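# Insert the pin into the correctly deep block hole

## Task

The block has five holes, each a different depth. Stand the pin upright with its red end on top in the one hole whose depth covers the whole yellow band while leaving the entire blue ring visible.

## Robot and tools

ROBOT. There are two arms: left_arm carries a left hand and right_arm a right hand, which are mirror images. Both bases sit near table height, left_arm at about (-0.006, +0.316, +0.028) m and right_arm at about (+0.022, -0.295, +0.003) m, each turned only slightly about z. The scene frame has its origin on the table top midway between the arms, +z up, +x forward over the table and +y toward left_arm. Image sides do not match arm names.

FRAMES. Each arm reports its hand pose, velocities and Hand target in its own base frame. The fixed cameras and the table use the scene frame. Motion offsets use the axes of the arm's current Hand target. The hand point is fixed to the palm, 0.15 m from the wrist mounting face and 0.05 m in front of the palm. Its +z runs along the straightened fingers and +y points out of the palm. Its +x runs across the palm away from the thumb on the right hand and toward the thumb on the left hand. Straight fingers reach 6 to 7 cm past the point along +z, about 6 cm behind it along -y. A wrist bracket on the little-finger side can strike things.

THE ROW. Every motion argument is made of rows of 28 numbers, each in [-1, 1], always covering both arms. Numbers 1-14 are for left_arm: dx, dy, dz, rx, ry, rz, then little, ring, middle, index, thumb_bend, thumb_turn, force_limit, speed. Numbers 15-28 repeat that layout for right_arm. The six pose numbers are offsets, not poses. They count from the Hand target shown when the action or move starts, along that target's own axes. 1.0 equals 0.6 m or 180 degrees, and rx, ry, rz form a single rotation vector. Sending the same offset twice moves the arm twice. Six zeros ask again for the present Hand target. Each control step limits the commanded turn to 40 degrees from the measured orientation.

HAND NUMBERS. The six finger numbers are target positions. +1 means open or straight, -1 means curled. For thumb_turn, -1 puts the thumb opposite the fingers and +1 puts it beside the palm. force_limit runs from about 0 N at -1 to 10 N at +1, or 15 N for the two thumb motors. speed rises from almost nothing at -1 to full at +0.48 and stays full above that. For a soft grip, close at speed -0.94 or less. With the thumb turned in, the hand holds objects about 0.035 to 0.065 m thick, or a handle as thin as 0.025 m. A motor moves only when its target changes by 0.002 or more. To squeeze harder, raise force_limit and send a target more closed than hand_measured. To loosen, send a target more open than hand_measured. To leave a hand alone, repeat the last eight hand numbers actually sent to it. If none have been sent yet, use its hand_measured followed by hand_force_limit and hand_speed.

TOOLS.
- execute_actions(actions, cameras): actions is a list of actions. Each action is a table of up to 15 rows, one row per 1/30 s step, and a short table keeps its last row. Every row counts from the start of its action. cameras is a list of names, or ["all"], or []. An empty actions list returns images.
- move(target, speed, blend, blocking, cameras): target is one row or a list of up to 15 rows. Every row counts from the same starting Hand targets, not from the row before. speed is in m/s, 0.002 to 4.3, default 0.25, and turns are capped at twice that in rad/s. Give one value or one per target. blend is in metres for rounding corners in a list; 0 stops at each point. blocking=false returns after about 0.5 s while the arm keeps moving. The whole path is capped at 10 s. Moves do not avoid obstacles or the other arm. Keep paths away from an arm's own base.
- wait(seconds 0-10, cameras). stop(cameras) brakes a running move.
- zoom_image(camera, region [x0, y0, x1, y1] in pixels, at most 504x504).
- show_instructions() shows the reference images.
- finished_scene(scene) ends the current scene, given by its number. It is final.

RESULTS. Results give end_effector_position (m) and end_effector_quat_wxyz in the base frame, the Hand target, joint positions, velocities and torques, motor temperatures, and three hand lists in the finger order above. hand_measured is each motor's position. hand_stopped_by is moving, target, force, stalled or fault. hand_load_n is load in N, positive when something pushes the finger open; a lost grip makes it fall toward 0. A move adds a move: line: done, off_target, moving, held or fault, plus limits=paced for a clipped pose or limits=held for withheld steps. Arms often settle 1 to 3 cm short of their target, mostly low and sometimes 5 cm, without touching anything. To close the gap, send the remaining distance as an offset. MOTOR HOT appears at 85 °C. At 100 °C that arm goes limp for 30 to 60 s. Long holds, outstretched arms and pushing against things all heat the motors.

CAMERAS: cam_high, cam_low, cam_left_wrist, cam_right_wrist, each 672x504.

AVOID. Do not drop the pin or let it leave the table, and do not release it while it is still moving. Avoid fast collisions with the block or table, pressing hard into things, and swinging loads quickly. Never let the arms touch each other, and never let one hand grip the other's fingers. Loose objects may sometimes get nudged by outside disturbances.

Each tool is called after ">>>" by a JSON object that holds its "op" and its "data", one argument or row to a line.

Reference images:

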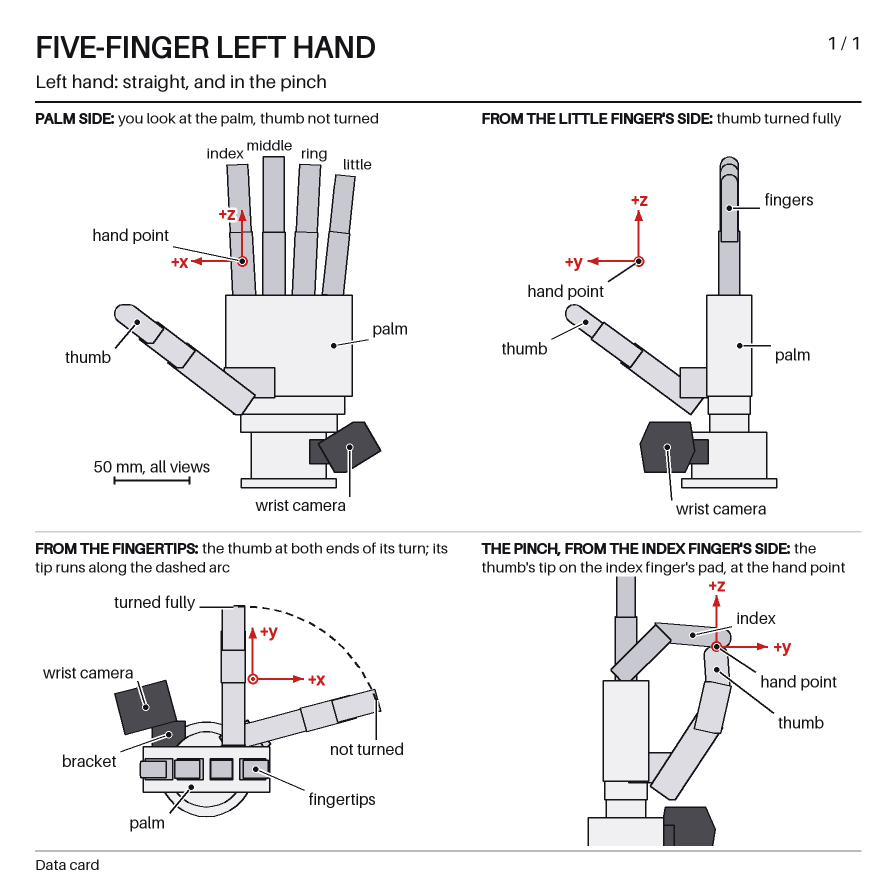

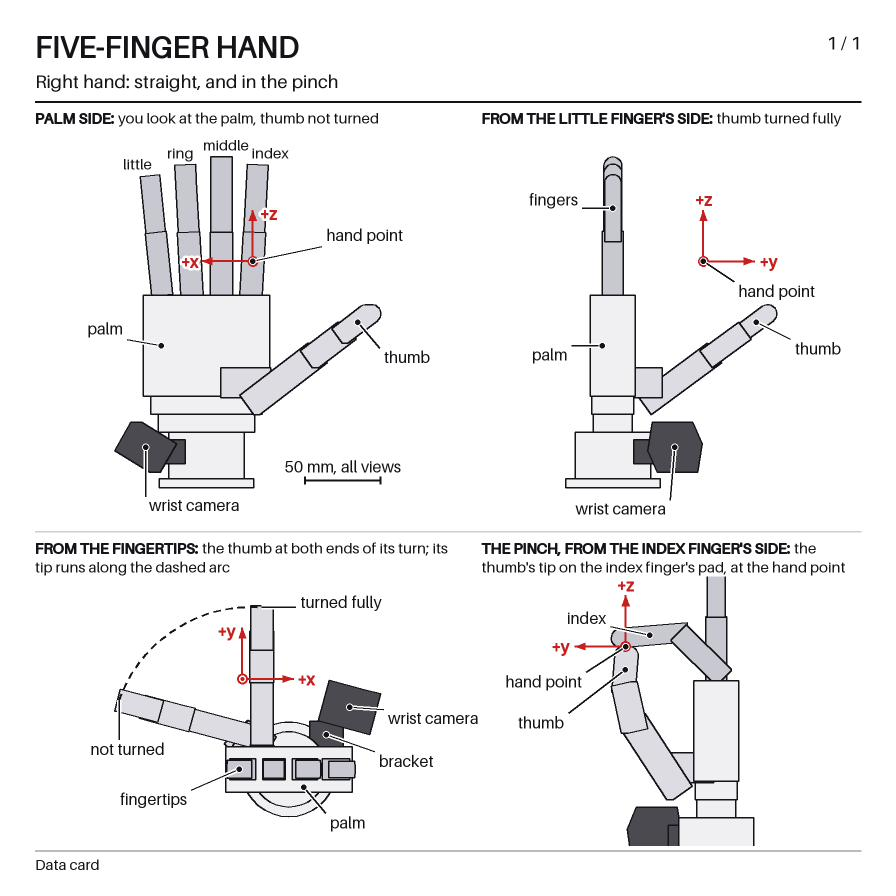

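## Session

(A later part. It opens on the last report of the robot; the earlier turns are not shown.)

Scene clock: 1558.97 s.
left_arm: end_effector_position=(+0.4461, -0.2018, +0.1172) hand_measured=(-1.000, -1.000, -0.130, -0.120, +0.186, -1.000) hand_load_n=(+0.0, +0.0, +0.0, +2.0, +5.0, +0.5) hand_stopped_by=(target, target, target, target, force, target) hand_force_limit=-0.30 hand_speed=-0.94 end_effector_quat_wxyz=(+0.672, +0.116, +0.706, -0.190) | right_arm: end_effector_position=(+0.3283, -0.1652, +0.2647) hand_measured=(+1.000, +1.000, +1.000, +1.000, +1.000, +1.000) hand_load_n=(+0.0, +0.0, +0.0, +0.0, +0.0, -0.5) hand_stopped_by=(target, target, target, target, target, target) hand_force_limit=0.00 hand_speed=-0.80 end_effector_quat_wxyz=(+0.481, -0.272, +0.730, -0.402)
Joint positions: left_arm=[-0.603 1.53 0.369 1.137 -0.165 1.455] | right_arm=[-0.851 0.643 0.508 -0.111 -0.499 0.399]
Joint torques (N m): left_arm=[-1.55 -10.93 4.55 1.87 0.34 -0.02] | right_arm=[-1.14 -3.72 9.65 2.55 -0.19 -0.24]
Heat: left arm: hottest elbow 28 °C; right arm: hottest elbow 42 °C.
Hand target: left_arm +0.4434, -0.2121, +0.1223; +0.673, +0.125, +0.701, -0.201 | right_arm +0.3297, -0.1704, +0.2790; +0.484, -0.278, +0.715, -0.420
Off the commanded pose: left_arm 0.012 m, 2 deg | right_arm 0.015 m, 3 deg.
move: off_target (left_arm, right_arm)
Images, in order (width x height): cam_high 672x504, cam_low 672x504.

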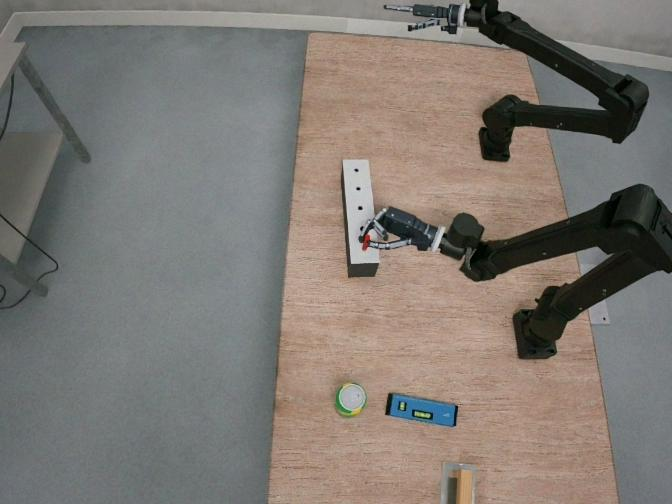

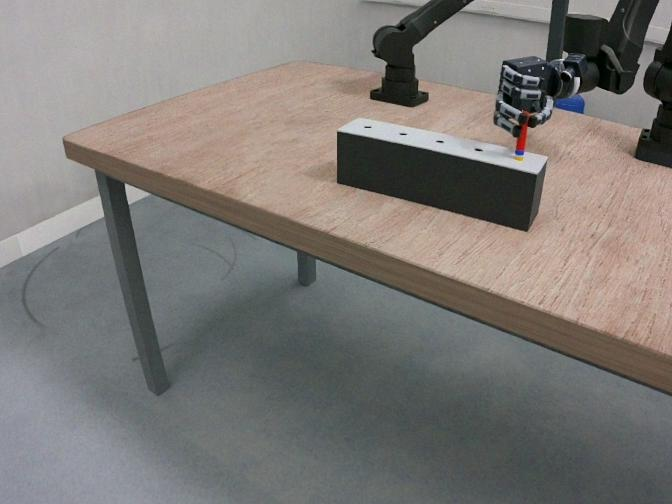

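>>> {"op": "move", "data": {
  "target": [0,0,0,0,0,0,-1,-1,-0.5,-0.12,0.1,-1,-0.2,-0.94,0,0,0,0,0,0,1,1,1,1,1,1,0,-0.8],
  "speed": 0.03
}}

>>> {"op": "move", "data": {
  "target": [0,0,0,0,0,0,-1,-1,-0.5,0.0,0.08,-1,-0.15,-0.94,0,0,0,0,0,0,1,1,1,1,1,1,0,-0.8],
  "speed": 0.03
}}

>>> {"op": "move", "data": {
  "target": [-0.02,0,0.003,0,0,0,-1,-1,-0.5,0.0,0.08,-1,-0.15,-0.94,0,0,0,0,0,0,1,1,1,1,1,1,0,-0.8],
  "speed": 0.03,
  "cameras": ["cam_high","cam_low"]
}}

>>> {"op": "zoom_image", "data": {
  "camera": "cam_high",
  "region": [340, 215, 385, 260]
}}

>>> {"op": "zoom_image", "data": {
  "camera": "cam_low",
  "region": [485, 80, 545, 170]
}}

Scene clock: 1565.60 s.
left_arm: end_effector_position=(+0.4461, -0.2018, +0.1172) hand_measured=(-1.000, -1.000, -0.144, -0.120, +0.188, -1.000) hand_load_n=(+0.0, +0.0, +4.0, +1.5, +5.5, +0.5) hand_stopped_by=(target, target, force, target, force, target) hand_force_limit=-0.20 hand_speed=-0.94 end_effector_quat_wxyz=(+0.672, +0.116, +0.706, -0.190) | right_arm: end_effector_position=(+0.3283, -0.1652, +0.2647) hand_measured=(+1.000, +1.000, +1.000, +1.000, +1.000, +1.000) hand_load_n=(+0.0, +0.0, +0.0, +0.0, +0.0, +0.0) hand_stopped_by=(target, target, target, target, target, target) hand_force_limit=0.00 hand_speed=-0.80 end_effector_quat_wxyz=(+0.481, -0.272, +0.730, -0.402)
Joint positions: left_arm=[-0.603 1.53 0.369 1.137 -0.165 1.455] | right_arm=[-0.851 0.643 0.508 -0.111 -0.499 0.399]
Joint torques (N m): left_arm=[-1.55 -10.99 4.53 1.88 0.34 -0.02] | right_arm=[-1.44 -3.43 9.58 2.48 -0.18 -0.21]
Heat: left arm: hottest elbow 28 °C; right arm: hottest elbow 42 °C.
Hand target: left_arm +0.4434, -0.2121, +0.1223; +0.673, +0.125, +0.701, -0.201 | right_arm +0.3297, -0.1704, +0.2790; +0.484, -0.278, +0.715, -0.420
Off the commanded pose: left_arm 0.012 m, 2 deg | right_arm 0.015 m, 3 deg.
move: off_target (left_arm, right_arm)

Scene clock: 1566.87 s.
left_arm: end_effector_position=(+0.4461, -0.2017, +0.1174) hand_measured=(-1.000, -1.000, -0.144, +0.000, +0.184, -1.000) hand_load_n=(+0.0, +0.0, +4.5, +0.0, +6.0, +0.5) hand_stopped_by=(target, target, force, target, force, target) hand_force_limit=-0.15 hand_speed=-0.94 end_effector_quat_wxyz=(+0.673, +0.117, +0.706, -0.189) | right_arm: end_effector_position=(+0.3283, -0.1652, +0.2647) hand_measured=(+1.000, +1.000, +1.000, +1.000, +1.000, +1.000) hand_load_n=(+0.0, +0.0, +0.0, +0.0, +0.0, +0.0) hand_stopped_by=(target, target, target, target, target, target) hand_force_limit=0.00 hand_speed=-0.80 end_effector_quat_wxyz=(+0.481, -0.272, +0.730, -0.402)
Joint positions: left_arm=[-0.603 1.53 0.369 1.137 -0.165 1.458] | right_arm=[-0.851 0.643 0.508 -0.111 -0.499 0.399]
Joint torques (N m): left_arm=[-1.61 -10.99 4.53 1.88 0.34 -0.02] | right_arm=[-1.38 -3.49 9.57 2.41 -0.22 -0.21]
Heat: left arm: hottest elbow 28 °C; right arm: hottest elbow 42 °C.
Hand target: left_arm +0.4434, -0.2121, +0.1223; +0.673, +0.125, +0.701, -0.201 | right_arm +0.3297, -0.1704, +0.2790; +0.484, -0.278, +0.715, -0.420
Off the commanded pose: left_arm 0.012 m, 2 deg | right_arm 0.015 m, 3 deg.
move: off_target (left_arm, right_arm)

Scene clock: 1568.00 s.
left_arm: end_effector_position=(+0.4452, -0.2007, +0.1187) hand_measured=(-1.000, -1.000, -0.144, +0.000, +0.184, -1.000) hand_load_n=(+0.5, +0.0, +6.0, +0.0, +3.0, +1.0) hand_stopped_by=(target, target, force, target, force, target) hand_force_limit=-0.15 hand_speed=-0.94 end_effector_quat_wxyz=(+0.664, +0.119, +0.714, -0.186) | right_arm: end_effector_position=(+0.3283, -0.1652, +0.2647) hand_measured=(+1.000, +1.000, +1.000, +1.000, +1.000, +1.000) hand_load_n=(+0.0, +0.0, +0.0, +0.0, +0.0, +0.0) hand_stopped_by=(target, target, target, target, target, target) hand_force_limit=0.00 hand_speed=-0.80 end_effector_quat_wxyz=(+0.481, -0.272, +0.730, -0.402)
Joint positions: left_arm=[-0.602 1.495 0.372 1.074 -0.164 1.455] | right_arm=[-0.851 0.643 0.508 -0.111 -0.499 0.399]
Joint torques (N m): left_arm=[-1.2 -12.1 5.57 2.04 0.53 -0.01] | right_arm=[-1.32 -2.84 9.65 2.5 -0.19 -0.22]
Heat: left arm: hottest elbow 28 °C; right arm: hottest elbow 42 °C.
Hand target: left_arm +0.4458, -0.2118, +0.1342; +0.673, +0.125, +0.701, -0.201 | right_arm +0.3297, -0.1704, +0.2790; +0.484, -0.278, +0.715, -0.420
Off the commanded pose: left_arm 0.019 m, 3 deg | right_arm 0.015 m, 3 deg.
move: off_target (left_arm, right_arm)
Images, in order (width x height): cam_high 672x504, cam_low 672x504.

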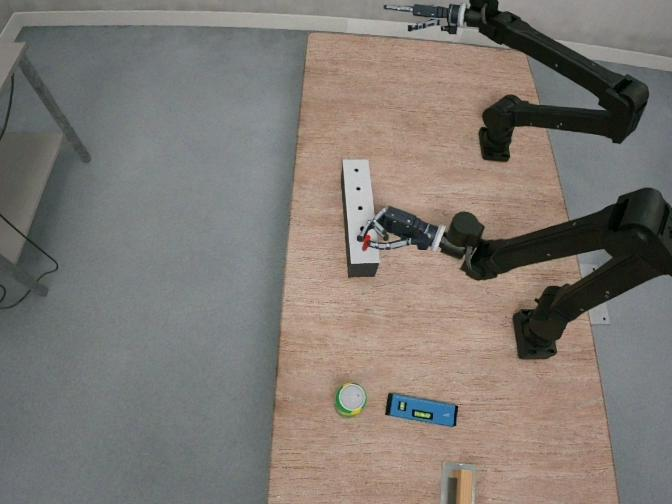

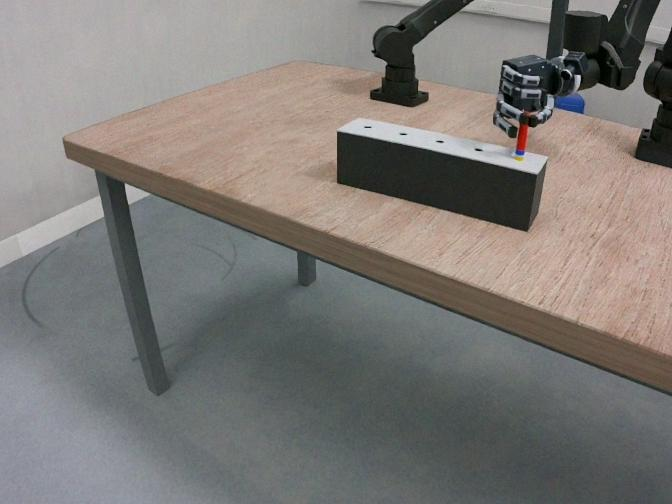

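Scaled by 11.200 from the camera's 672x504 image, which has a finer 960x720 frame.

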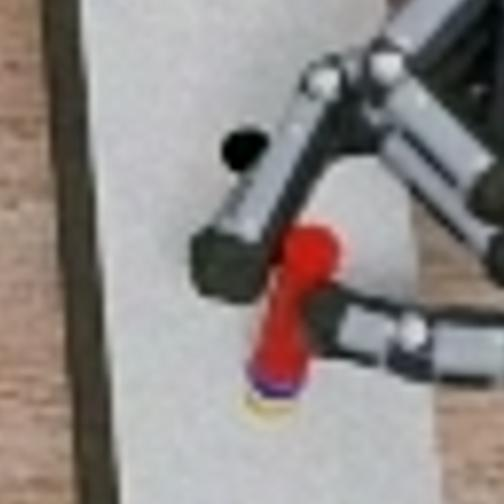

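Scaled by 5.600 from the camera's 672x504 image, which has a finer 960x720 frame.

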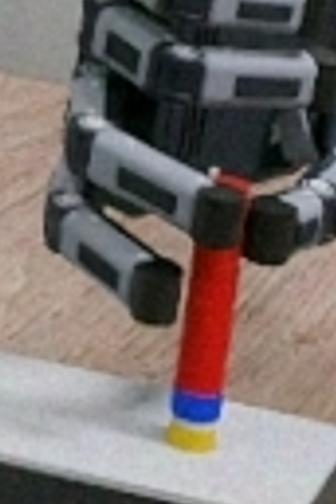

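>>> {"op": "move", "data": {
  "target": [0.0083,0.0008,0.02,0,0,0,-1,-1,-0.5,0.0,0.08,-1,-0.15,-0.94,0,0,0,0,0,0,1,1,1,1,1,1,0,-0.8],
  "speed": 0.03
}}

>>> {"op": "move", "data": {
  "target": [-0.025,0,0.005,0,0,0,-1,-1,-0.5,0.0,0.08,-1,-0.15,-0.94,0,0,0,0,0,0,1,1,1,1,1,1,0,-0.8],
  "speed": 0.03,
  "cameras": ["cam_high","cam_low"]
}}

>>> {"op": "zoom_image", "data": {
  "camera": "cam_high",
  "region": [340, 215, 385, 260]
}}

>>> {"op": "zoom_image", "data": {
  "camera": "cam_low",
  "region": [485, 80, 545, 170]
}}

Scene clock: 1572.50 s.
left_arm: end_effector_position=(+0.4467, -0.2021, +0.1182) hand_measured=(-1.000, -1.000, -0.144, +0.000, +0.184, -1.000) hand_load_n=(+0.0, +0.0, +3.5, -0.5, +6.0, -0.5) hand_stopped_by=(target, target, force, target, force, target) hand_force_limit=-0.15 hand_speed=-0.94 end_effector_quat_wxyz=(+0.664, +0.123, +0.714, -0.184) | right_arm: end_effector_position=(+0.3283, -0.1652, +0.2647) hand_measured=(+1.000, +1.000, +1.000, +1.000, +1.000, +1.000) hand_load_n=(+0.0, +0.0, +0.0, -0.5, +0.0, +0.0) hand_stopped_by=(target, target, target, target, target, target) hand_force_limit=0.00 hand_speed=-0.80 end_effector_quat_wxyz=(+0.481, -0.272, +0.730, -0.402)
Joint positions: left_arm=[-0.602 1.501 0.376 1.074 -0.161 1.462] | right_arm=[-0.851 0.643 0.508 -0.111 -0.499 0.399]
Joint torques (N m): left_arm=[-0.85 -8.53 7.42 2.74 0.62 -0.01] | right_arm=[-0.97 -3.49 9.74 2.45 -0.17 -0.22]
Heat: left arm: hottest elbow 28 °C; right arm: hottest elbow 42 °C.
Hand target: left_arm +0.4564, -0.2172, +0.1290; +0.673, +0.125, +0.701, -0.201 | right_arm +0.3297, -0.1704, +0.2790; +0.484, -0.278, +0.715, -0.420
Off the commanded pose: left_arm 0.021 m, 3 deg | right_arm 0.015 m, 3 deg.
move: off_target (left_arm, right_arm)

Scene clock: 1573.83 s.
left_arm: end_effector_position=(+0.4463, -0.2022, +0.1188) hand_measured=(-1.000, -1.000, -0.144, +0.000, +0.184, -1.000) hand_load_n=(+0.0, +0.0, +3.0, +0.0, +6.0, +1.0) hand_stopped_by=(target, target, force, target, force, target) hand_force_limit=-0.15 hand_speed=-0.94 end_effector_quat_wxyz=(+0.657, +0.123, +0.721, -0.185) | right_arm: end_effector_position=(+0.3283, -0.1652, +0.2647) hand_measured=(+1.000, +1.000, +1.000, +1.000, +1.000, +1.000) hand_load_n=(+0.0, -0.5, -0.5, +0.0, +0.0, +0.0) hand_stopped_by=(target, target, target, target, target, target) hand_force_limit=0.00 hand_speed=-0.80 end_effector_quat_wxyz=(+0.481, -0.272, +0.730, -0.402)
Joint positions: left_arm=[-0.6 1.475 0.381 1.024 -0.156 1.455] | right_arm=[-0.851 0.643 0.508 -0.111 -0.499 0.399]
Joint torques (N m): left_arm=[-0.56 -11.11 8.46 1.94 0.68 -0.01] | right_arm=[-1.32 -3.55 9.76 2.51 -0.19 -0.2]
Heat: left arm: hottest elbow 28 °C; right arm: hottest elbow 42 °C.
Hand target: left_arm +0.4600, -0.2171, +0.1439; +0.673, +0.125, +0.701, -0.201 | right_arm +0.3297, -0.1704, +0.2790; +0.484, -0.278, +0.715, -0.420
Off the commanded pose: left_arm 0.032 m, 3 deg | right_arm 0.015 m, 3 deg.
move: off_target (left_arm, right_arm)
Images, in order (width x height): cam_high 672x504, cam_low 672x504.

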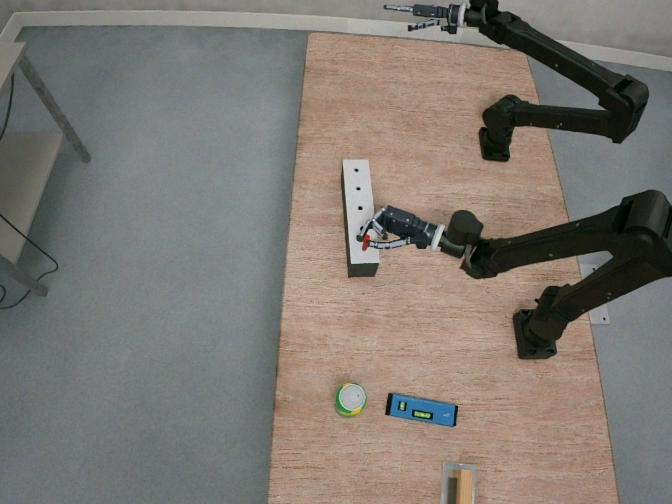

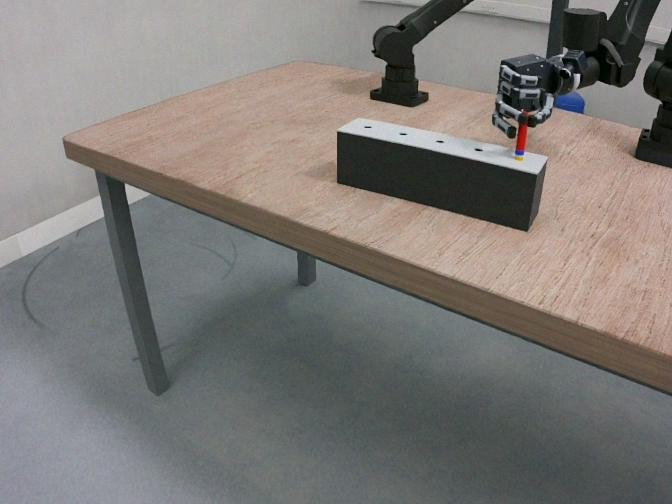

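Scaled by 11.200 from the camera's 672x504 image, which has a finer 960x720 frame.

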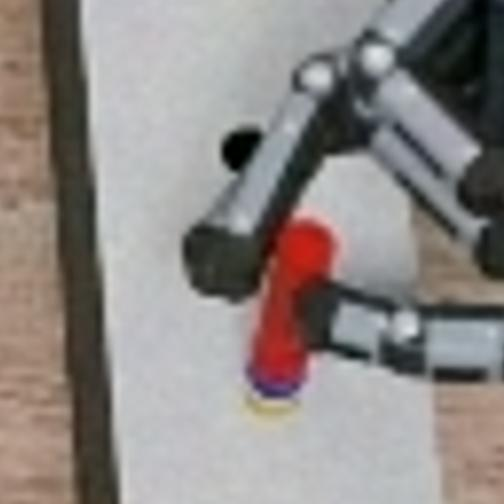

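Scaled by 5.600 from the camera's 672x504 image, which has a finer 960x720 frame.

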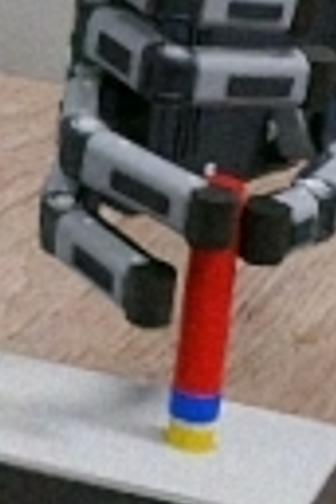

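>>> {"op": "move", "data": {
  "target": [-0.033,0,0.0,0,0,0,-1,-1,-0.5,0.0,0.08,-1,-0.15,-0.94,0,0,0,0,0,0,1,1,1,1,1,1,0,-0.8],
  "speed": 0.03,
  "cameras": ["cam_high","cam_low"]
}}

>>> {"op": "zoom_image", "data": {
  "camera": "cam_high",
  "region": [340, 215, 385, 260]
}}

>>> {"op": "zoom_image", "data": {
  "camera": "cam_low",
  "region": [485, 80, 545, 170]
}}

Scene clock: 1581.13 s.
left_arm: end_effector_position=(+0.4464, -0.2012, +0.1325) hand_measured=(-1.000, -1.000, -0.146, +0.000, +0.184, -1.000) hand_load_n=(+0.0, +0.0, +0.0, -0.5, +2.5, +1.0) hand_stopped_by=(target, target, force, target, force, target) hand_force_limit=-0.15 hand_speed=-0.94 end_effector_quat_wxyz=(+0.651, +0.124, +0.725, -0.188) | right_arm: end_effector_position=(+0.3283, -0.1652, +0.2647) hand_measured=(+1.000, +1.000, +1.000, +1.000, +1.000, +1.000) hand_load_n=(+0.0, +0.0, +0.0, +0.0, +0.0, +0.0) hand_stopped_by=(target, target, target, target, target, target) hand_force_limit=0.00 hand_speed=-0.80 end_effector_quat_wxyz=(+0.481, -0.272, +0.730, -0.402)
Joint positions: left_arm=[-0.593 1.401 0.392 0.927 -0.142 1.447] | right_arm=[-0.851 0.643 0.508 -0.111 -0.499 0.399]
Joint torques (N m): left_arm=[-0.5 -10.81 9.33 2.26 0.41 0.08] | right_arm=[-0.85 -3.31 9.74 2.43 -0.17 -0.21]
Heat: left arm: hottest elbow 29 °C; right arm: hottest elbow 42 °C.
Hand target: left_arm +0.4613, -0.2152, +0.1636; +0.673, +0.125, +0.701, -0.201 | right_arm +0.3297, -0.1704, +0.2790; +0.484, -0.278, +0.715, -0.420
Off the commanded pose: left_arm 0.037 m, 4 deg | right_arm 0.015 m, 3 deg.
move: off_target (left_arm, right_arm)
Images, in order (width x height): cam_high 672x504, cam_low 672x504.

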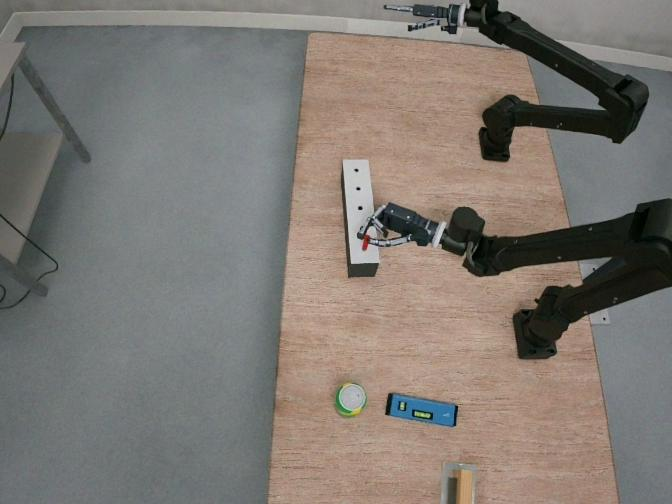

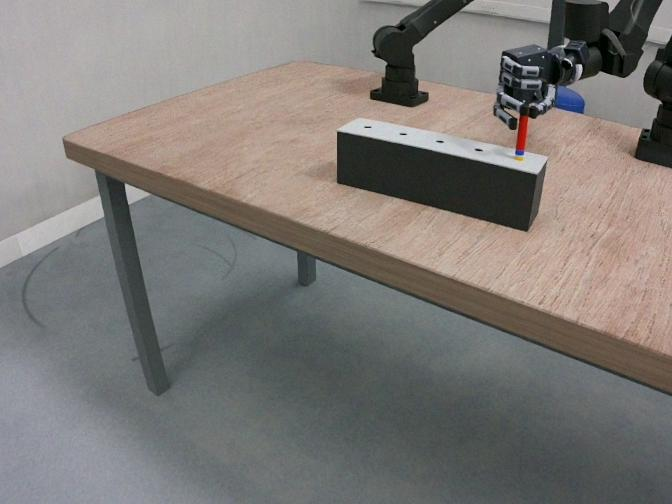

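Scaled by 11.200 from the camera's 672x504 image, which has a finer 960x720 frame.

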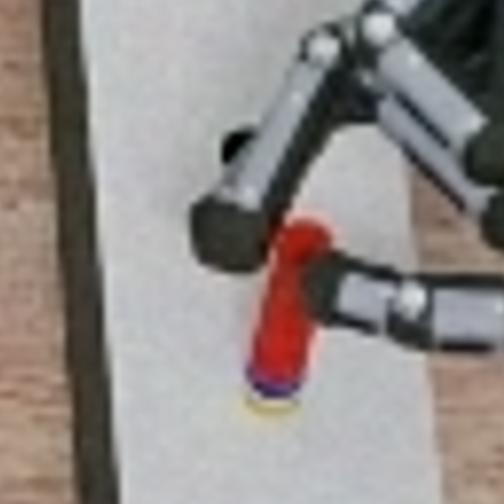

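Scaled by 5.600 from the camera's 672x504 image, which has a finer 960x720 frame.

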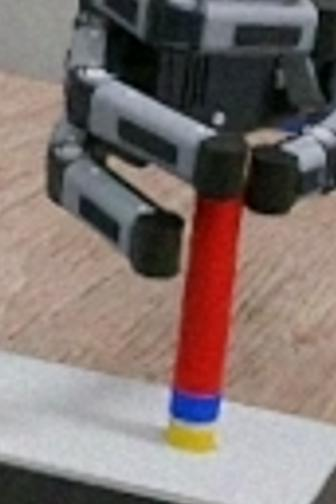

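>>> {"op": "move", "data": {
  "target": [0,0,0,0,0,0,-1,-1,0.15,0.15,0.45,-1,-0.3,-0.8,0,0,0,0,0,0,1,1,1,1,1,1,0,-0.8],
  "speed": 0.02
}}

>>> {"op": "move", "data": {
  "target": [0.1,0.022,-0.0237,0,0,0,-1,-1,0.15,0.15,0.45,-1,-0.3,-0.8,0,0,0,0,0,0,1,1,1,1,1,1,0,-0.8],
  "speed": 0.03,
  "cameras": ["cam_high","cam_low"]
}}

>>> {"op": "zoom_image", "data": {
  "camera": "cam_high",
  "region": [340, 215, 385, 260]
}}

>>> {"op": "zoom_image", "data": {
  "camera": "cam_low",
  "region": [485, 80, 545, 170]
}}

Scene clock: 1597.27 s.
left_arm: end_effector_position=(+0.4509, -0.2079, +0.1423) hand_measured=(-1.000, -1.000, +0.150, +0.150, +0.450, -1.000) hand_load_n=(+0.0, +0.0, +0.0, +0.0, +0.0, +0.5) hand_stopped_by=(target, target, target, target, target, target) hand_force_limit=-0.30 hand_speed=-0.80 end_effector_quat_wxyz=(+0.657, +0.126, +0.717, -0.196) | right_arm: end_effector_position=(+0.3283, -0.1652, +0.2647) hand_measured=(+1.000, +1.000, +1.000, +1.000, +1.000, +1.000) hand_load_n=(+0.0, +0.0, +0.0, +0.0, +0.5, +0.0) hand_stopped_by=(target, target, target, target, target, target) hand_force_limit=0.00 hand_speed=-0.80 end_effector_quat_wxyz=(+0.481, -0.272, +0.730, -0.402)
Joint positions: left_arm=[-0.594 1.397 0.409 0.927 -0.13 1.447] | right_arm=[-0.851 0.643 0.508 -0.111 -0.499 0.399]
Joint torques (N m): left_arm=[-0.38 -10.23 8.34 2.29 0.18 0.07] | right_arm=[-0.67 -2.9 9.65 2.33 -0.17 -0.19]
Heat: left arm: hottest elbow 30 °C; right arm: hottest elbow 42 °C.
Hand target: left_arm +0.4613, -0.2152, +0.1636; +0.673, +0.125, +0.701, -0.201 | right_arm +0.3297, -0.1704, +0.2790; +0.484, -0.278, +0.715, -0.420
Off the commanded pose: left_arm 0.025 m, 3 deg | right_arm 0.015 m, 3 deg.
move: off_target (left_arm, right_arm)

Scene clock: 1600.13 s.
left_arm: end_effector_position=(+0.4472, -0.2071, +0.1016) hand_measured=(-1.000, -1.000, +0.150, +0.150, +0.450, -1.000) hand_load_n=(+0.0, +0.0, +0.0, +0.0, +0.0, +0.5) hand_stopped_by=(target, target, target, target, target, target) hand_force_limit=-0.30 hand_speed=-0.80 end_effector_quat_wxyz=(+0.668, +0.125, +0.705, -0.204) | right_arm: end_effector_position=(+0.3283, -0.1652, +0.2647) hand_measured=(+1.000, +1.000, +1.000, +1.000, +1.000, +1.000) hand_load_n=(+0.0, +0.0, +0.0, -0.5, +0.0, +0.0) hand_stopped_by=(target, target, target, target, target, target) hand_force_limit=0.00 hand_speed=-0.80 end_effector_quat_wxyz=(+0.481, -0.272, +0.730, -0.402)
Joint positions: left_arm=[-0.594 1.601 0.367 1.208 -0.122 1.447] | right_arm=[-0.851 0.643 0.508 -0.111 -0.499 0.399]
Joint torques (N m): left_arm=[0.26 -9.58 3.84 2.89 0.19 0.07] | right_arm=[-1.49 -3.49 9.62 2.41 -0.18 -0.22]
Heat: left arm: hottest elbow 30 °C; right arm: hottest elbow 42 °C.
Hand target: left_arm +0.4506, -0.2029, +0.1027; +0.673, +0.125, +0.701, -0.201 | right_arm +0.3297, -0.1704, +0.2790; +0.484, -0.278, +0.715, -0.420
Off the commanded pose: left_arm 0.006 m, 1 deg | right_arm 0.015 m, 3 deg.
move: off_target (right_arm)
Images, in order (width x height): cam_high 672x504, cam_low 672x504.

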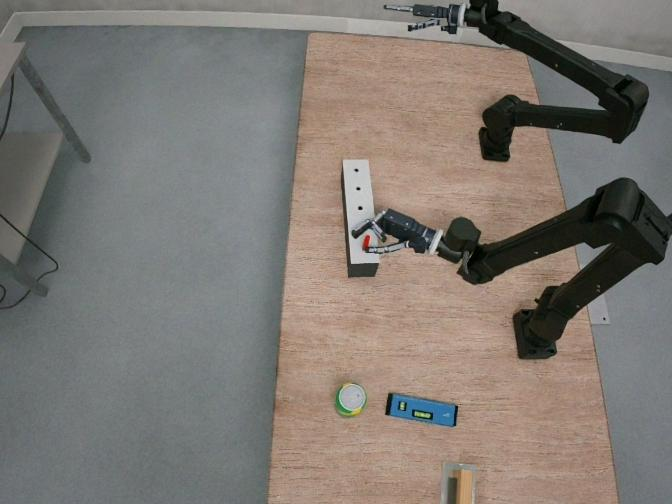

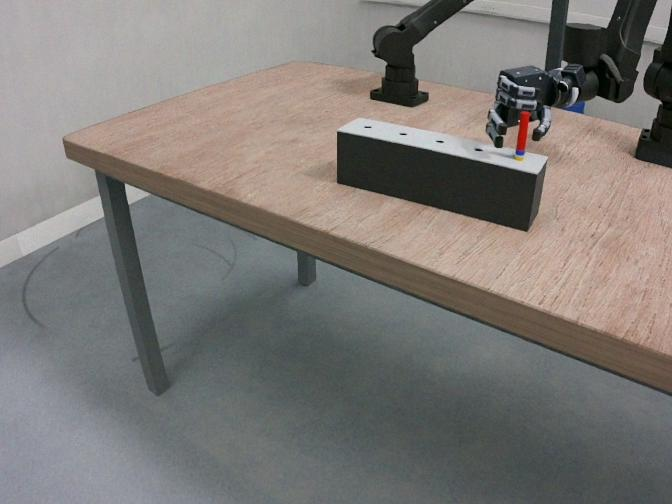

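Scaled by 11.200 from the camera's 672x504 image, which has a finer 960x720 frame.

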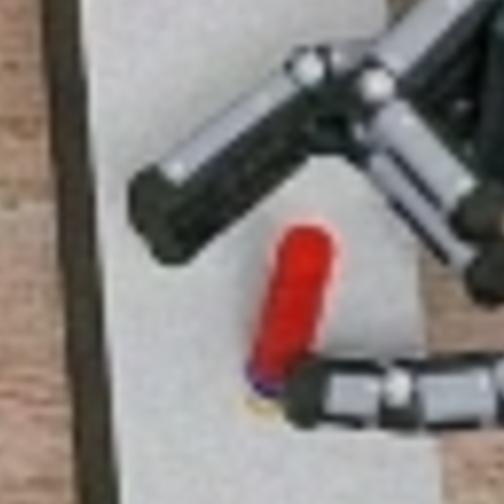

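Scaled by 5.600 from the camera's 672x504 image, which has a finer 960x720 frame.

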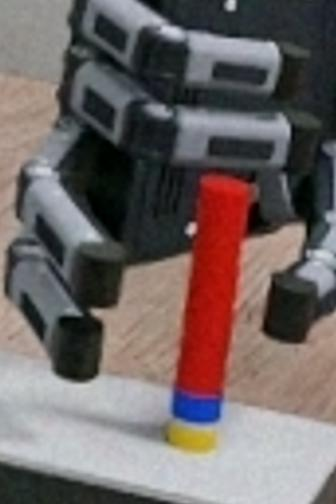

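>>> {"op": "move", "data": {
  "target": [
    [0.0107,0.0098,-0.0008,0,0,0,-1,-1,0.1,0.1,0.45,-1,-0.3,-0.8,0,0,0,0,0,0,1,1,1,1,1,1,0,-0.8],
    [-0.0018,0.0098,-0.0008,0,0,0,-1,-1,0.1,0.1,0.45,-1,-0.3,-0.8,0,0,0,0,0,0,1,1,1,1,1,1,0,-0.8]
  ],
  "speed": 0.03,
  "cameras": ["cam_high","cam_low"]
}}

>>> {"op": "zoom_image", "data": {
  "camera": "cam_high",
  "region": [340, 215, 385, 260]
}}

>>> {"op": "zoom_image", "data": {
  "camera": "cam_low",
  "region": [485, 80, 545, 170]
}}

Scene clock: 1611.20 s.
left_arm: end_effector_position=(+0.4489, -0.2029, +0.0992) hand_measured=(-1.000, -1.000, +0.100, +0.100, +0.450, -1.000) hand_load_n=(+0.0, +0.0, +0.0, +0.0, +0.0, +0.0) hand_stopped_by=(target, target, target, target, target, target) hand_force_limit=-0.30 hand_speed=-0.80 end_effector_quat_wxyz=(+0.670, +0.125, +0.702, -0.206) | right_arm: end_effector_position=(+0.3283, -0.1652, +0.2647) hand_measured=(+1.000, +1.000, +1.000, +1.000, +1.000, +1.000) hand_load_n=(+0.0, +0.0, +0.0, +0.0, +0.0, +0.0) hand_stopped_by=(target, target, target, target, target, target) hand_force_limit=0.00 hand_speed=-0.80 end_effector_quat_wxyz=(+0.481, -0.272, +0.730, -0.402)
Joint positions: left_arm=[-0.577 1.619 0.363 1.238 -0.103 1.447] | right_arm=[-0.851 0.643 0.508 -0.111 -0.499 0.399]
Joint torques (N m): left_arm=[0.26 -11.58 3.74 1.72 0.2 0.07] | right_arm=[-0.91 -3.19 9.62 2.47 -0.21 -0.22]
Heat: left arm: hottest elbow 29 °C; right arm: hottest elbow 42 °C.
Hand target: left_arm +0.4529, -0.1973, +0.1031; +0.673, +0.125, +0.701, -0.201 | right_arm +0.3297, -0.1704, +0.2790; +0.484, -0.278, +0.715, -0.420
Off the commanded pose: left_arm 0.008 m, 1 deg | right_arm 0.015 m, 3 deg.
move: off_target (right_arm)
Images, in order (width x height): cam_high 672x504, cam_low 672x504.

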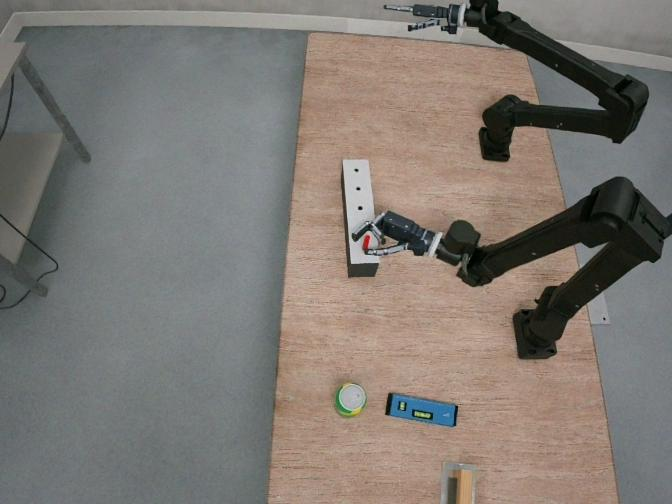

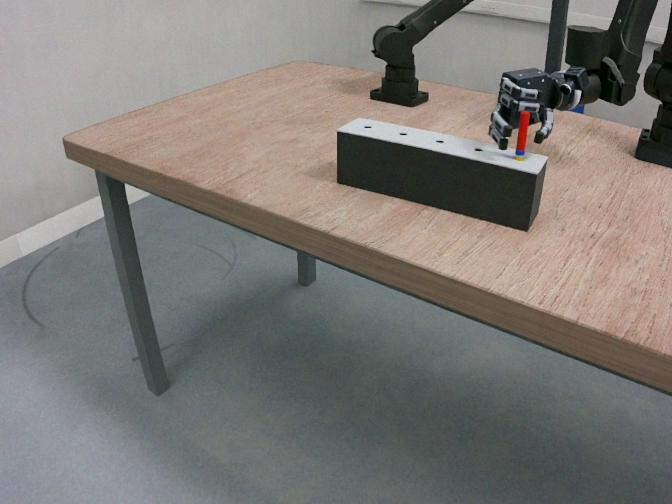

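Scaled by 11.200 from the camera's 672x504 image, which has a finer 960x720 frame.

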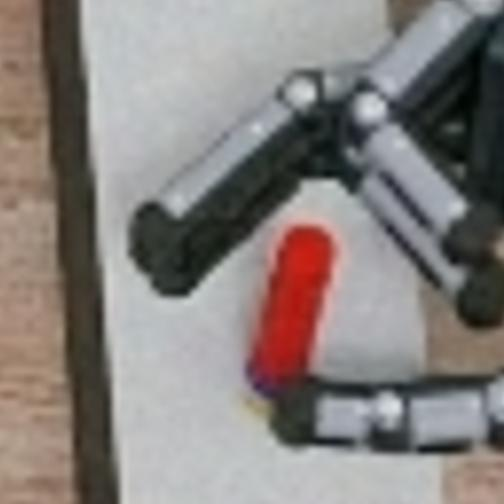

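Scaled by 5.600 from the camera's 672x504 image, which has a finer 960x720 frame.

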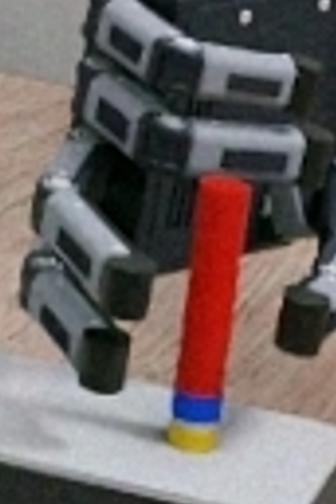

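>>> {"op": "move", "data": {
  "target": [0,0,0,0,0,0,-1,-1,-0.13,-0.12,0.3,-1,-0.3,-0.9,0,0,0,0,0,0,1,1,1,1,1,1,0,-0.8],
  "speed": 0.03
}}

>>> {"op": "move", "data": {
  "target": [0,0,0,0,0,0,-1,-1,-0.13,-0.12,0.05,-1,-0.35,-0.94,0,0,0,0,0,0,1,1,1,1,1,1,0,-0.8],
  "speed": 0.03,
  "cameras": ["cam_high","cam_low"]
}}

>>> {"op": "zoom_image", "data": {
  "camera": "cam_high",
  "region": [340, 215, 385, 260]
}}

>>> {"op": "zoom_image", "data": {
  "camera": "cam_low",
  "region": [485, 80, 545, 170]
}}

Scene clock: 1617.10 s.
left_arm: end_effector_position=(+0.4489, -0.2029, +0.0992) hand_measured=(-1.000, -1.000, -0.130, -0.120, +0.300, -1.000) hand_load_n=(+0.0, +0.0, +0.0, +0.0, +0.0, +0.5) hand_stopped_by=(target, target, target, target, target, target) hand_force_limit=-0.30 hand_speed=-0.90 end_effector_quat_wxyz=(+0.670, +0.125, +0.702, -0.206) | right_arm: end_effector_position=(+0.3283, -0.1652, +0.2647) hand_measured=(+1.000, +1.000, +1.000, +1.000, +1.000, +1.000) hand_load_n=(+0.0, -0.5, +0.0, +0.5, +0.0, -0.5) hand_stopped_by=(target, target, target, target, target, target) hand_force_limit=0.00 hand_speed=-0.80 end_effector_quat_wxyz=(+0.481, -0.272, +0.730, -0.402)
Joint positions: left_arm=[-0.577 1.619 0.363 1.238 -0.103 1.447] | right_arm=[-0.851 0.643 0.508 -0.111 -0.499 0.399]
Joint torques (N m): left_arm=[0.26 -11.52 3.77 1.7 0.19 0.08] | right_arm=[-1.14 -3.37 9.5 2.55 -0.17 -0.24]
Heat: left arm: hottest elbow 29 °C; right arm: hottest elbow 42 °C.
Hand target: left_arm +0.4529, -0.1973, +0.1031; +0.673, +0.125, +0.701, -0.201 | right_arm +0.3297, -0.1704, +0.2790; +0.484, -0.278, +0.715, -0.420
Off the commanded pose: left_arm 0.008 m, 1 deg | right_arm 0.015 m, 3 deg.
move: off_target (right_arm)

Scene clock: 1620.50 s.
left_arm: end_effector_position=(+0.4524, -0.1932, +0.0983) hand_measured=(-1.000, -1.000, -0.130, -0.120, +0.052, -1.000) hand_load_n=(+0.0, +0.0, +0.0, +0.0, +2.5, +0.0) hand_stopped_by=(target, target, target, target, target, target) hand_force_limit=-0.35 hand_speed=-0.94 end_effector_quat_wxyz=(+0.671, +0.119, +0.705, -0.198) | right_arm: end_effector_position=(+0.3283, -0.1652, +0.2647) hand_measured=(+1.000, +1.000, +1.000, +1.000, +1.000, +1.000) hand_load_n=(+0.0, +0.0, +0.0, +0.0, +0.0, +0.0) hand_stopped_by=(target, target, target, target, target, target) hand_force_limit=0.00 hand_speed=-0.80 end_effector_quat_wxyz=(+0.481, -0.272, +0.730, -0.402)
Joint positions: left_arm=[-0.557 1.619 0.361 1.237 -0.104 1.448] | right_arm=[-0.851 0.643 0.508 -0.111 -0.499 0.399]
Joint torques (N m): left_arm=[-0.62 -11.46 3.85 1.74 0.24 0.06] | right_arm=[-1.32 -3.66 9.65 2.52 -0.17 -0.25]
Heat: left arm: hottest elbow 29 °C; right arm: hottest elbow 42 °C.
Hand target: left_arm +0.4529, -0.1973, +0.1031; +0.673, +0.125, +0.701, -0.201 | right_arm +0.3297, -0.1704, +0.2790; +0.484, -0.278, +0.715, -0.420
Off the commanded pose: left_arm 0.006 m, 1 deg | right_arm 0.015 m, 3 deg.
move: off_target (right_arm)
Images, in order (width x height): cam_high 672x504, cam_low 672x504.

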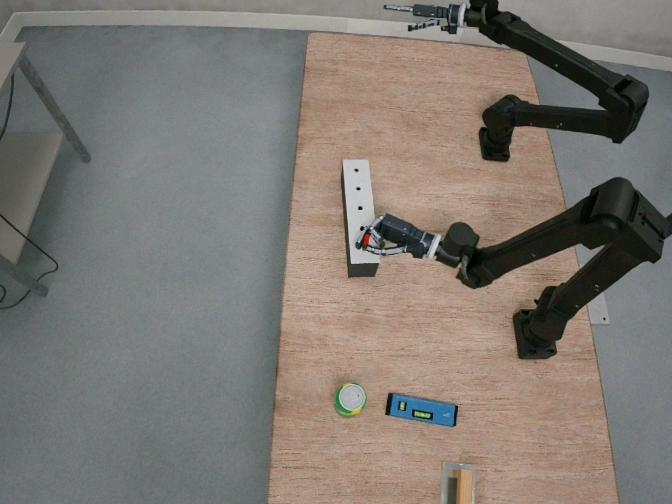

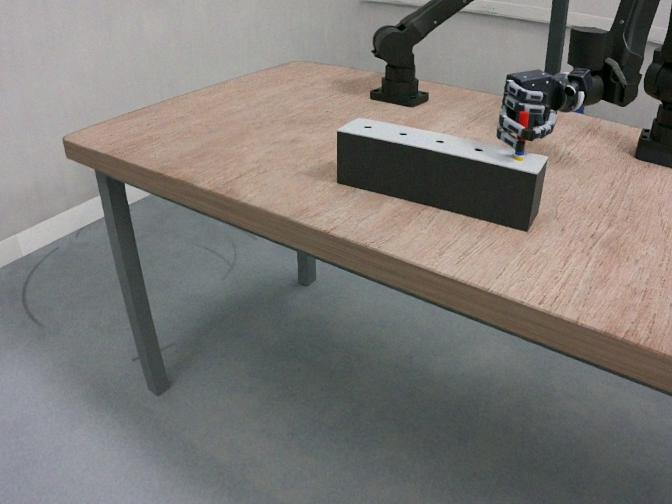

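Scaled by 11.200 from the camera's 672x504 image, which has a finer 960x720 frame.

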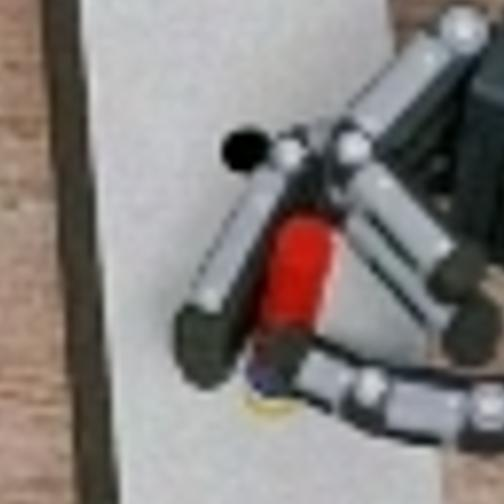

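Scaled by 5.600 from the camera's 672x504 image, which has a finer 960x720 frame.

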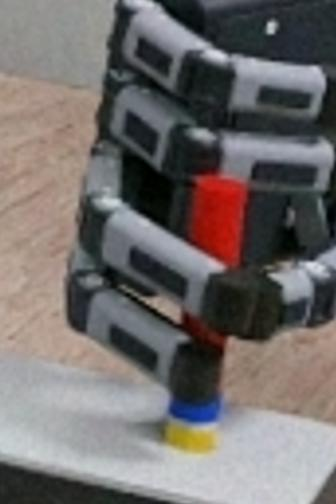

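>>> {"op": "move", "data": {
  "target": [0,0,0,0,0,0,-1,-1,0.05,0.05,0.4,-1,-0.35,-0.8,0,0,0,0,0,0,1,1,1,1,1,1,0,-0.8],
  "speed": 0.03
}}

>>> {"op": "move", "data": {
  "target": [0,-0.018,0,0,0,0,-1,-1,0.05,0.05,0.4,-1,-0.35,-0.8,0,0,0,0,0,0,1,1,1,1,1,1,0,-0.8],
  "speed": 0.03
}}

Scene clock: 1629.90 s.
left_arm: end_effector_position=(+0.4529, -0.1938, +0.0989) hand_measured=(-1.000, -1.000, +0.050, +0.050, +0.400, -1.000) hand_load_n=(+0.0, +0.0, +0.0, +0.0, +0.0, +0.0) hand_stopped_by=(target, target, target, target, target, target) hand_force_limit=-0.35 hand_speed=-0.80 end_effector_quat_wxyz=(+0.671, +0.119, +0.704, -0.199) | right_arm: end_effector_position=(+0.3283, -0.1652, +0.2647) hand_measured=(+1.000, +1.000, +1.000, +1.000, +1.000, +1.000) hand_load_n=(+0.0, -0.5, +0.0, +0.0, +0.0, +0.0) hand_stopped_by=(target, target, target, target, target, target) hand_force_limit=0.00 hand_speed=-0.80 end_effector_quat_wxyz=(+0.481, -0.272, +0.730, -0.402)
Joint positions: left_arm=[-0.557 1.619 0.363 1.237 -0.103 1.448] | right_arm=[-0.851 0.643 0.508 -0.111 -0.499 0.399]
Joint torques (N m): left_arm=[-0.56 -11.52 3.85 1.74 0.2 0.06] | right_arm=[-0.85 -3.55 9.68 2.4 -0.2 -0.24]
Heat: left arm: hottest elbow 28 °C; right arm: hottest elbow 42 °C.
Hand target: left_arm +0.4529, -0.1973, +0.1031; +0.673, +0.125, +0.701, -0.201 | right_arm +0.3297, -0.1704, +0.2790; +0.484, -0.278, +0.715, -0.420
Off the commanded pose: left_arm 0.005 m, 1 deg | right_arm 0.015 m, 3 deg.
move: off_target (right_arm)

Scene clock: 1631.17 s.
left_arm: end_effector_position=(+0.4474, -0.2033, +0.0988) hand_measured=(-1.000, -1.000, +0.050, +0.050, +0.400, -1.000) hand_load_n=(+0.0, +0.0, +0.0, +0.0, +0.0, +0.0) hand_stopped_by=(target, target, target, target, target, target) hand_force_limit=-0.35 hand_speed=-0.80 end_effector_quat_wxyz=(+0.669, +0.123, +0.705, -0.201) | right_arm: end_effector_position=(+0.3283, -0.1652, +0.2647) hand_measured=(+1.000, +1.000, +1.000, +1.000, +1.000, +1.000) hand_load_n=(+0.0, +0.0, +0.0, +0.0, +0.0, -0.5) hand_stopped_by=(target, target, target, target, target, target) hand_force_limit=0.00 hand_speed=-0.80 end_effector_quat_wxyz=(+0.481, -0.272, +0.730, -0.402)
Joint positions: left_arm=[-0.588 1.616 0.363 1.231 -0.124 1.448] | right_arm=[-0.851 0.643 0.508 -0.111 -0.499 0.399]
Joint torques (N m): left_arm=[-1.49 -11.52 4.16 1.72 -0.14 0.05] | right_arm=[-1.26 -2.9 9.46 2.5 -0.16 -0.25]
Heat: left arm: hottest elbow 28 °C; right arm: hottest elbow 42 °C.
Hand target: left_arm +0.4481, -0.2069, +0.1043; +0.673, +0.125, +0.701, -0.201 | right_arm +0.3297, -0.1704, +0.2790; +0.484, -0.278, +0.715, -0.420
Off the commanded pose: left_arm 0.007 m, 1 deg | right_arm 0.015 m, 3 deg.
move: off_target (right_arm)

>>> {"op": "move", "data": {
  "target": [0,0,0,0,0,0,-1,-1,-0.5,-0.5,0.33,-1,-0.7,-0.95,0,0,0,0,0,0,1,1,1,1,1,1,0,-0.8],
  "speed": 0.03,
  "cameras": ["cam_high","cam_low"]
}}

>>> {"op": "zoom_image", "data": {
  "camera": "cam_high",
  "region": [340, 215, 385, 260]
}}

>>> {"op": "zoom_image", "data": {
  "camera": "cam_low",
  "region": [485, 80, 545, 170]
}}

Scene clock: 1635.83 s.
left_arm: end_effector_position=(+0.4471, -0.2040, +0.0988) hand_measured=(-1.000, -1.000, -0.170, -0.148, +0.330, -1.000) hand_load_n=(+0.0, +0.0, +2.0, +0.5, +0.0, +0.0) hand_stopped_by=(target, target, force, force, target, target) hand_force_limit=-0.70 hand_speed=-0.95 end_effector_quat_wxyz=(+0.669, +0.123, +0.704, -0.202) | right_arm: end_effector_position=(+0.3283, -0.1652, +0.2647) hand_measured=(+1.000, +1.000, +1.000, +1.000, +1.000, +1.000) hand_load_n=(+0.0, +0.0, +0.0, +0.0, +0.0, -0.5) hand_stopped_by=(target, target, target, target, target, target) hand_force_limit=0.00 hand_speed=-0.80 end_effector_quat_wxyz=(+0.481, -0.272, +0.730, -0.402)
Joint positions: left_arm=[-0.59 1.616 0.363 1.231 -0.124 1.448] | right_arm=[-0.851 0.643 0.508 -0.111 -0.499 0.399]
Joint torques (N m): left_arm=[-1.49 -11.58 4.18 1.72 -0.13 0.06] | right_arm=[-1.38 -3.78 9.65 2.4 -0.2 -0.21]
Heat: left arm: hottest elbow 28 °C; right arm: hottest elbow 42 °C.
Hand target: left_arm +0.4481, -0.2069, +0.1043; +0.673, +0.125, +0.701, -0.201 | right_arm +0.3297, -0.1704, +0.2790; +0.484, -0.278, +0.715, -0.420
Off the commanded pose: left_arm 0.006 m, 1 deg | right_arm 0.015 m, 3 deg.
move: off_target (right_arm)
Images, in order (width x height): cam_high 672x504, cam_low 672x504.

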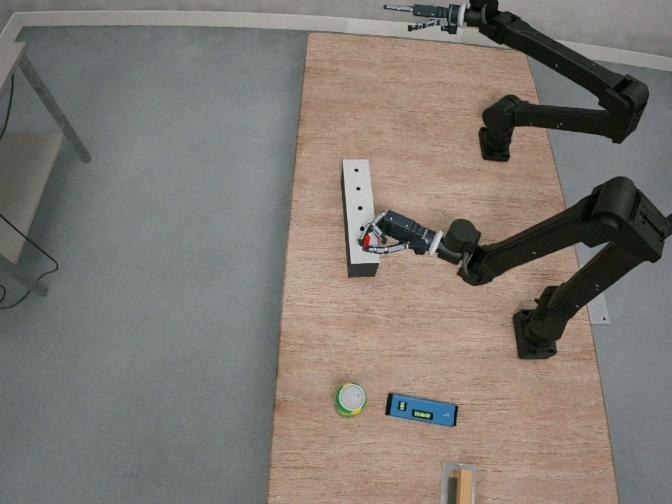

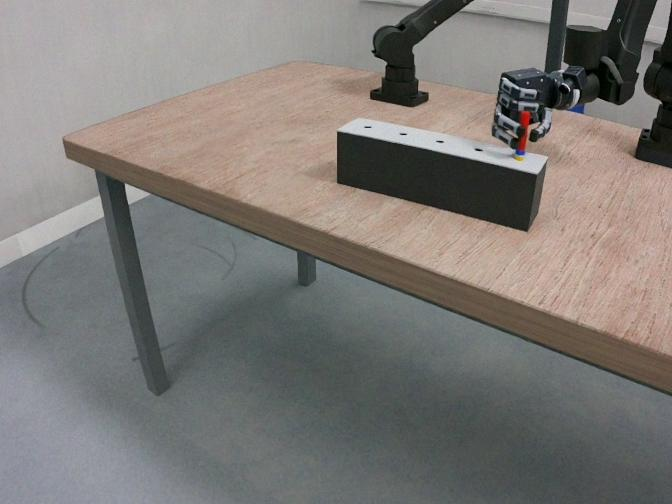

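Scaled by 11.200 from the camera's 672x504 image, which has a finer 960x720 frame.

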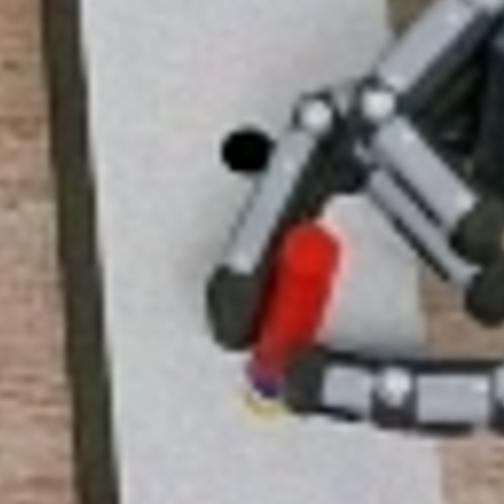

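Scaled by 5.600 from the camera's 672x504 image, which has a finer 960x720 frame.

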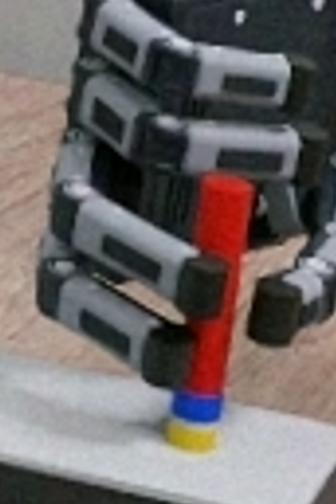

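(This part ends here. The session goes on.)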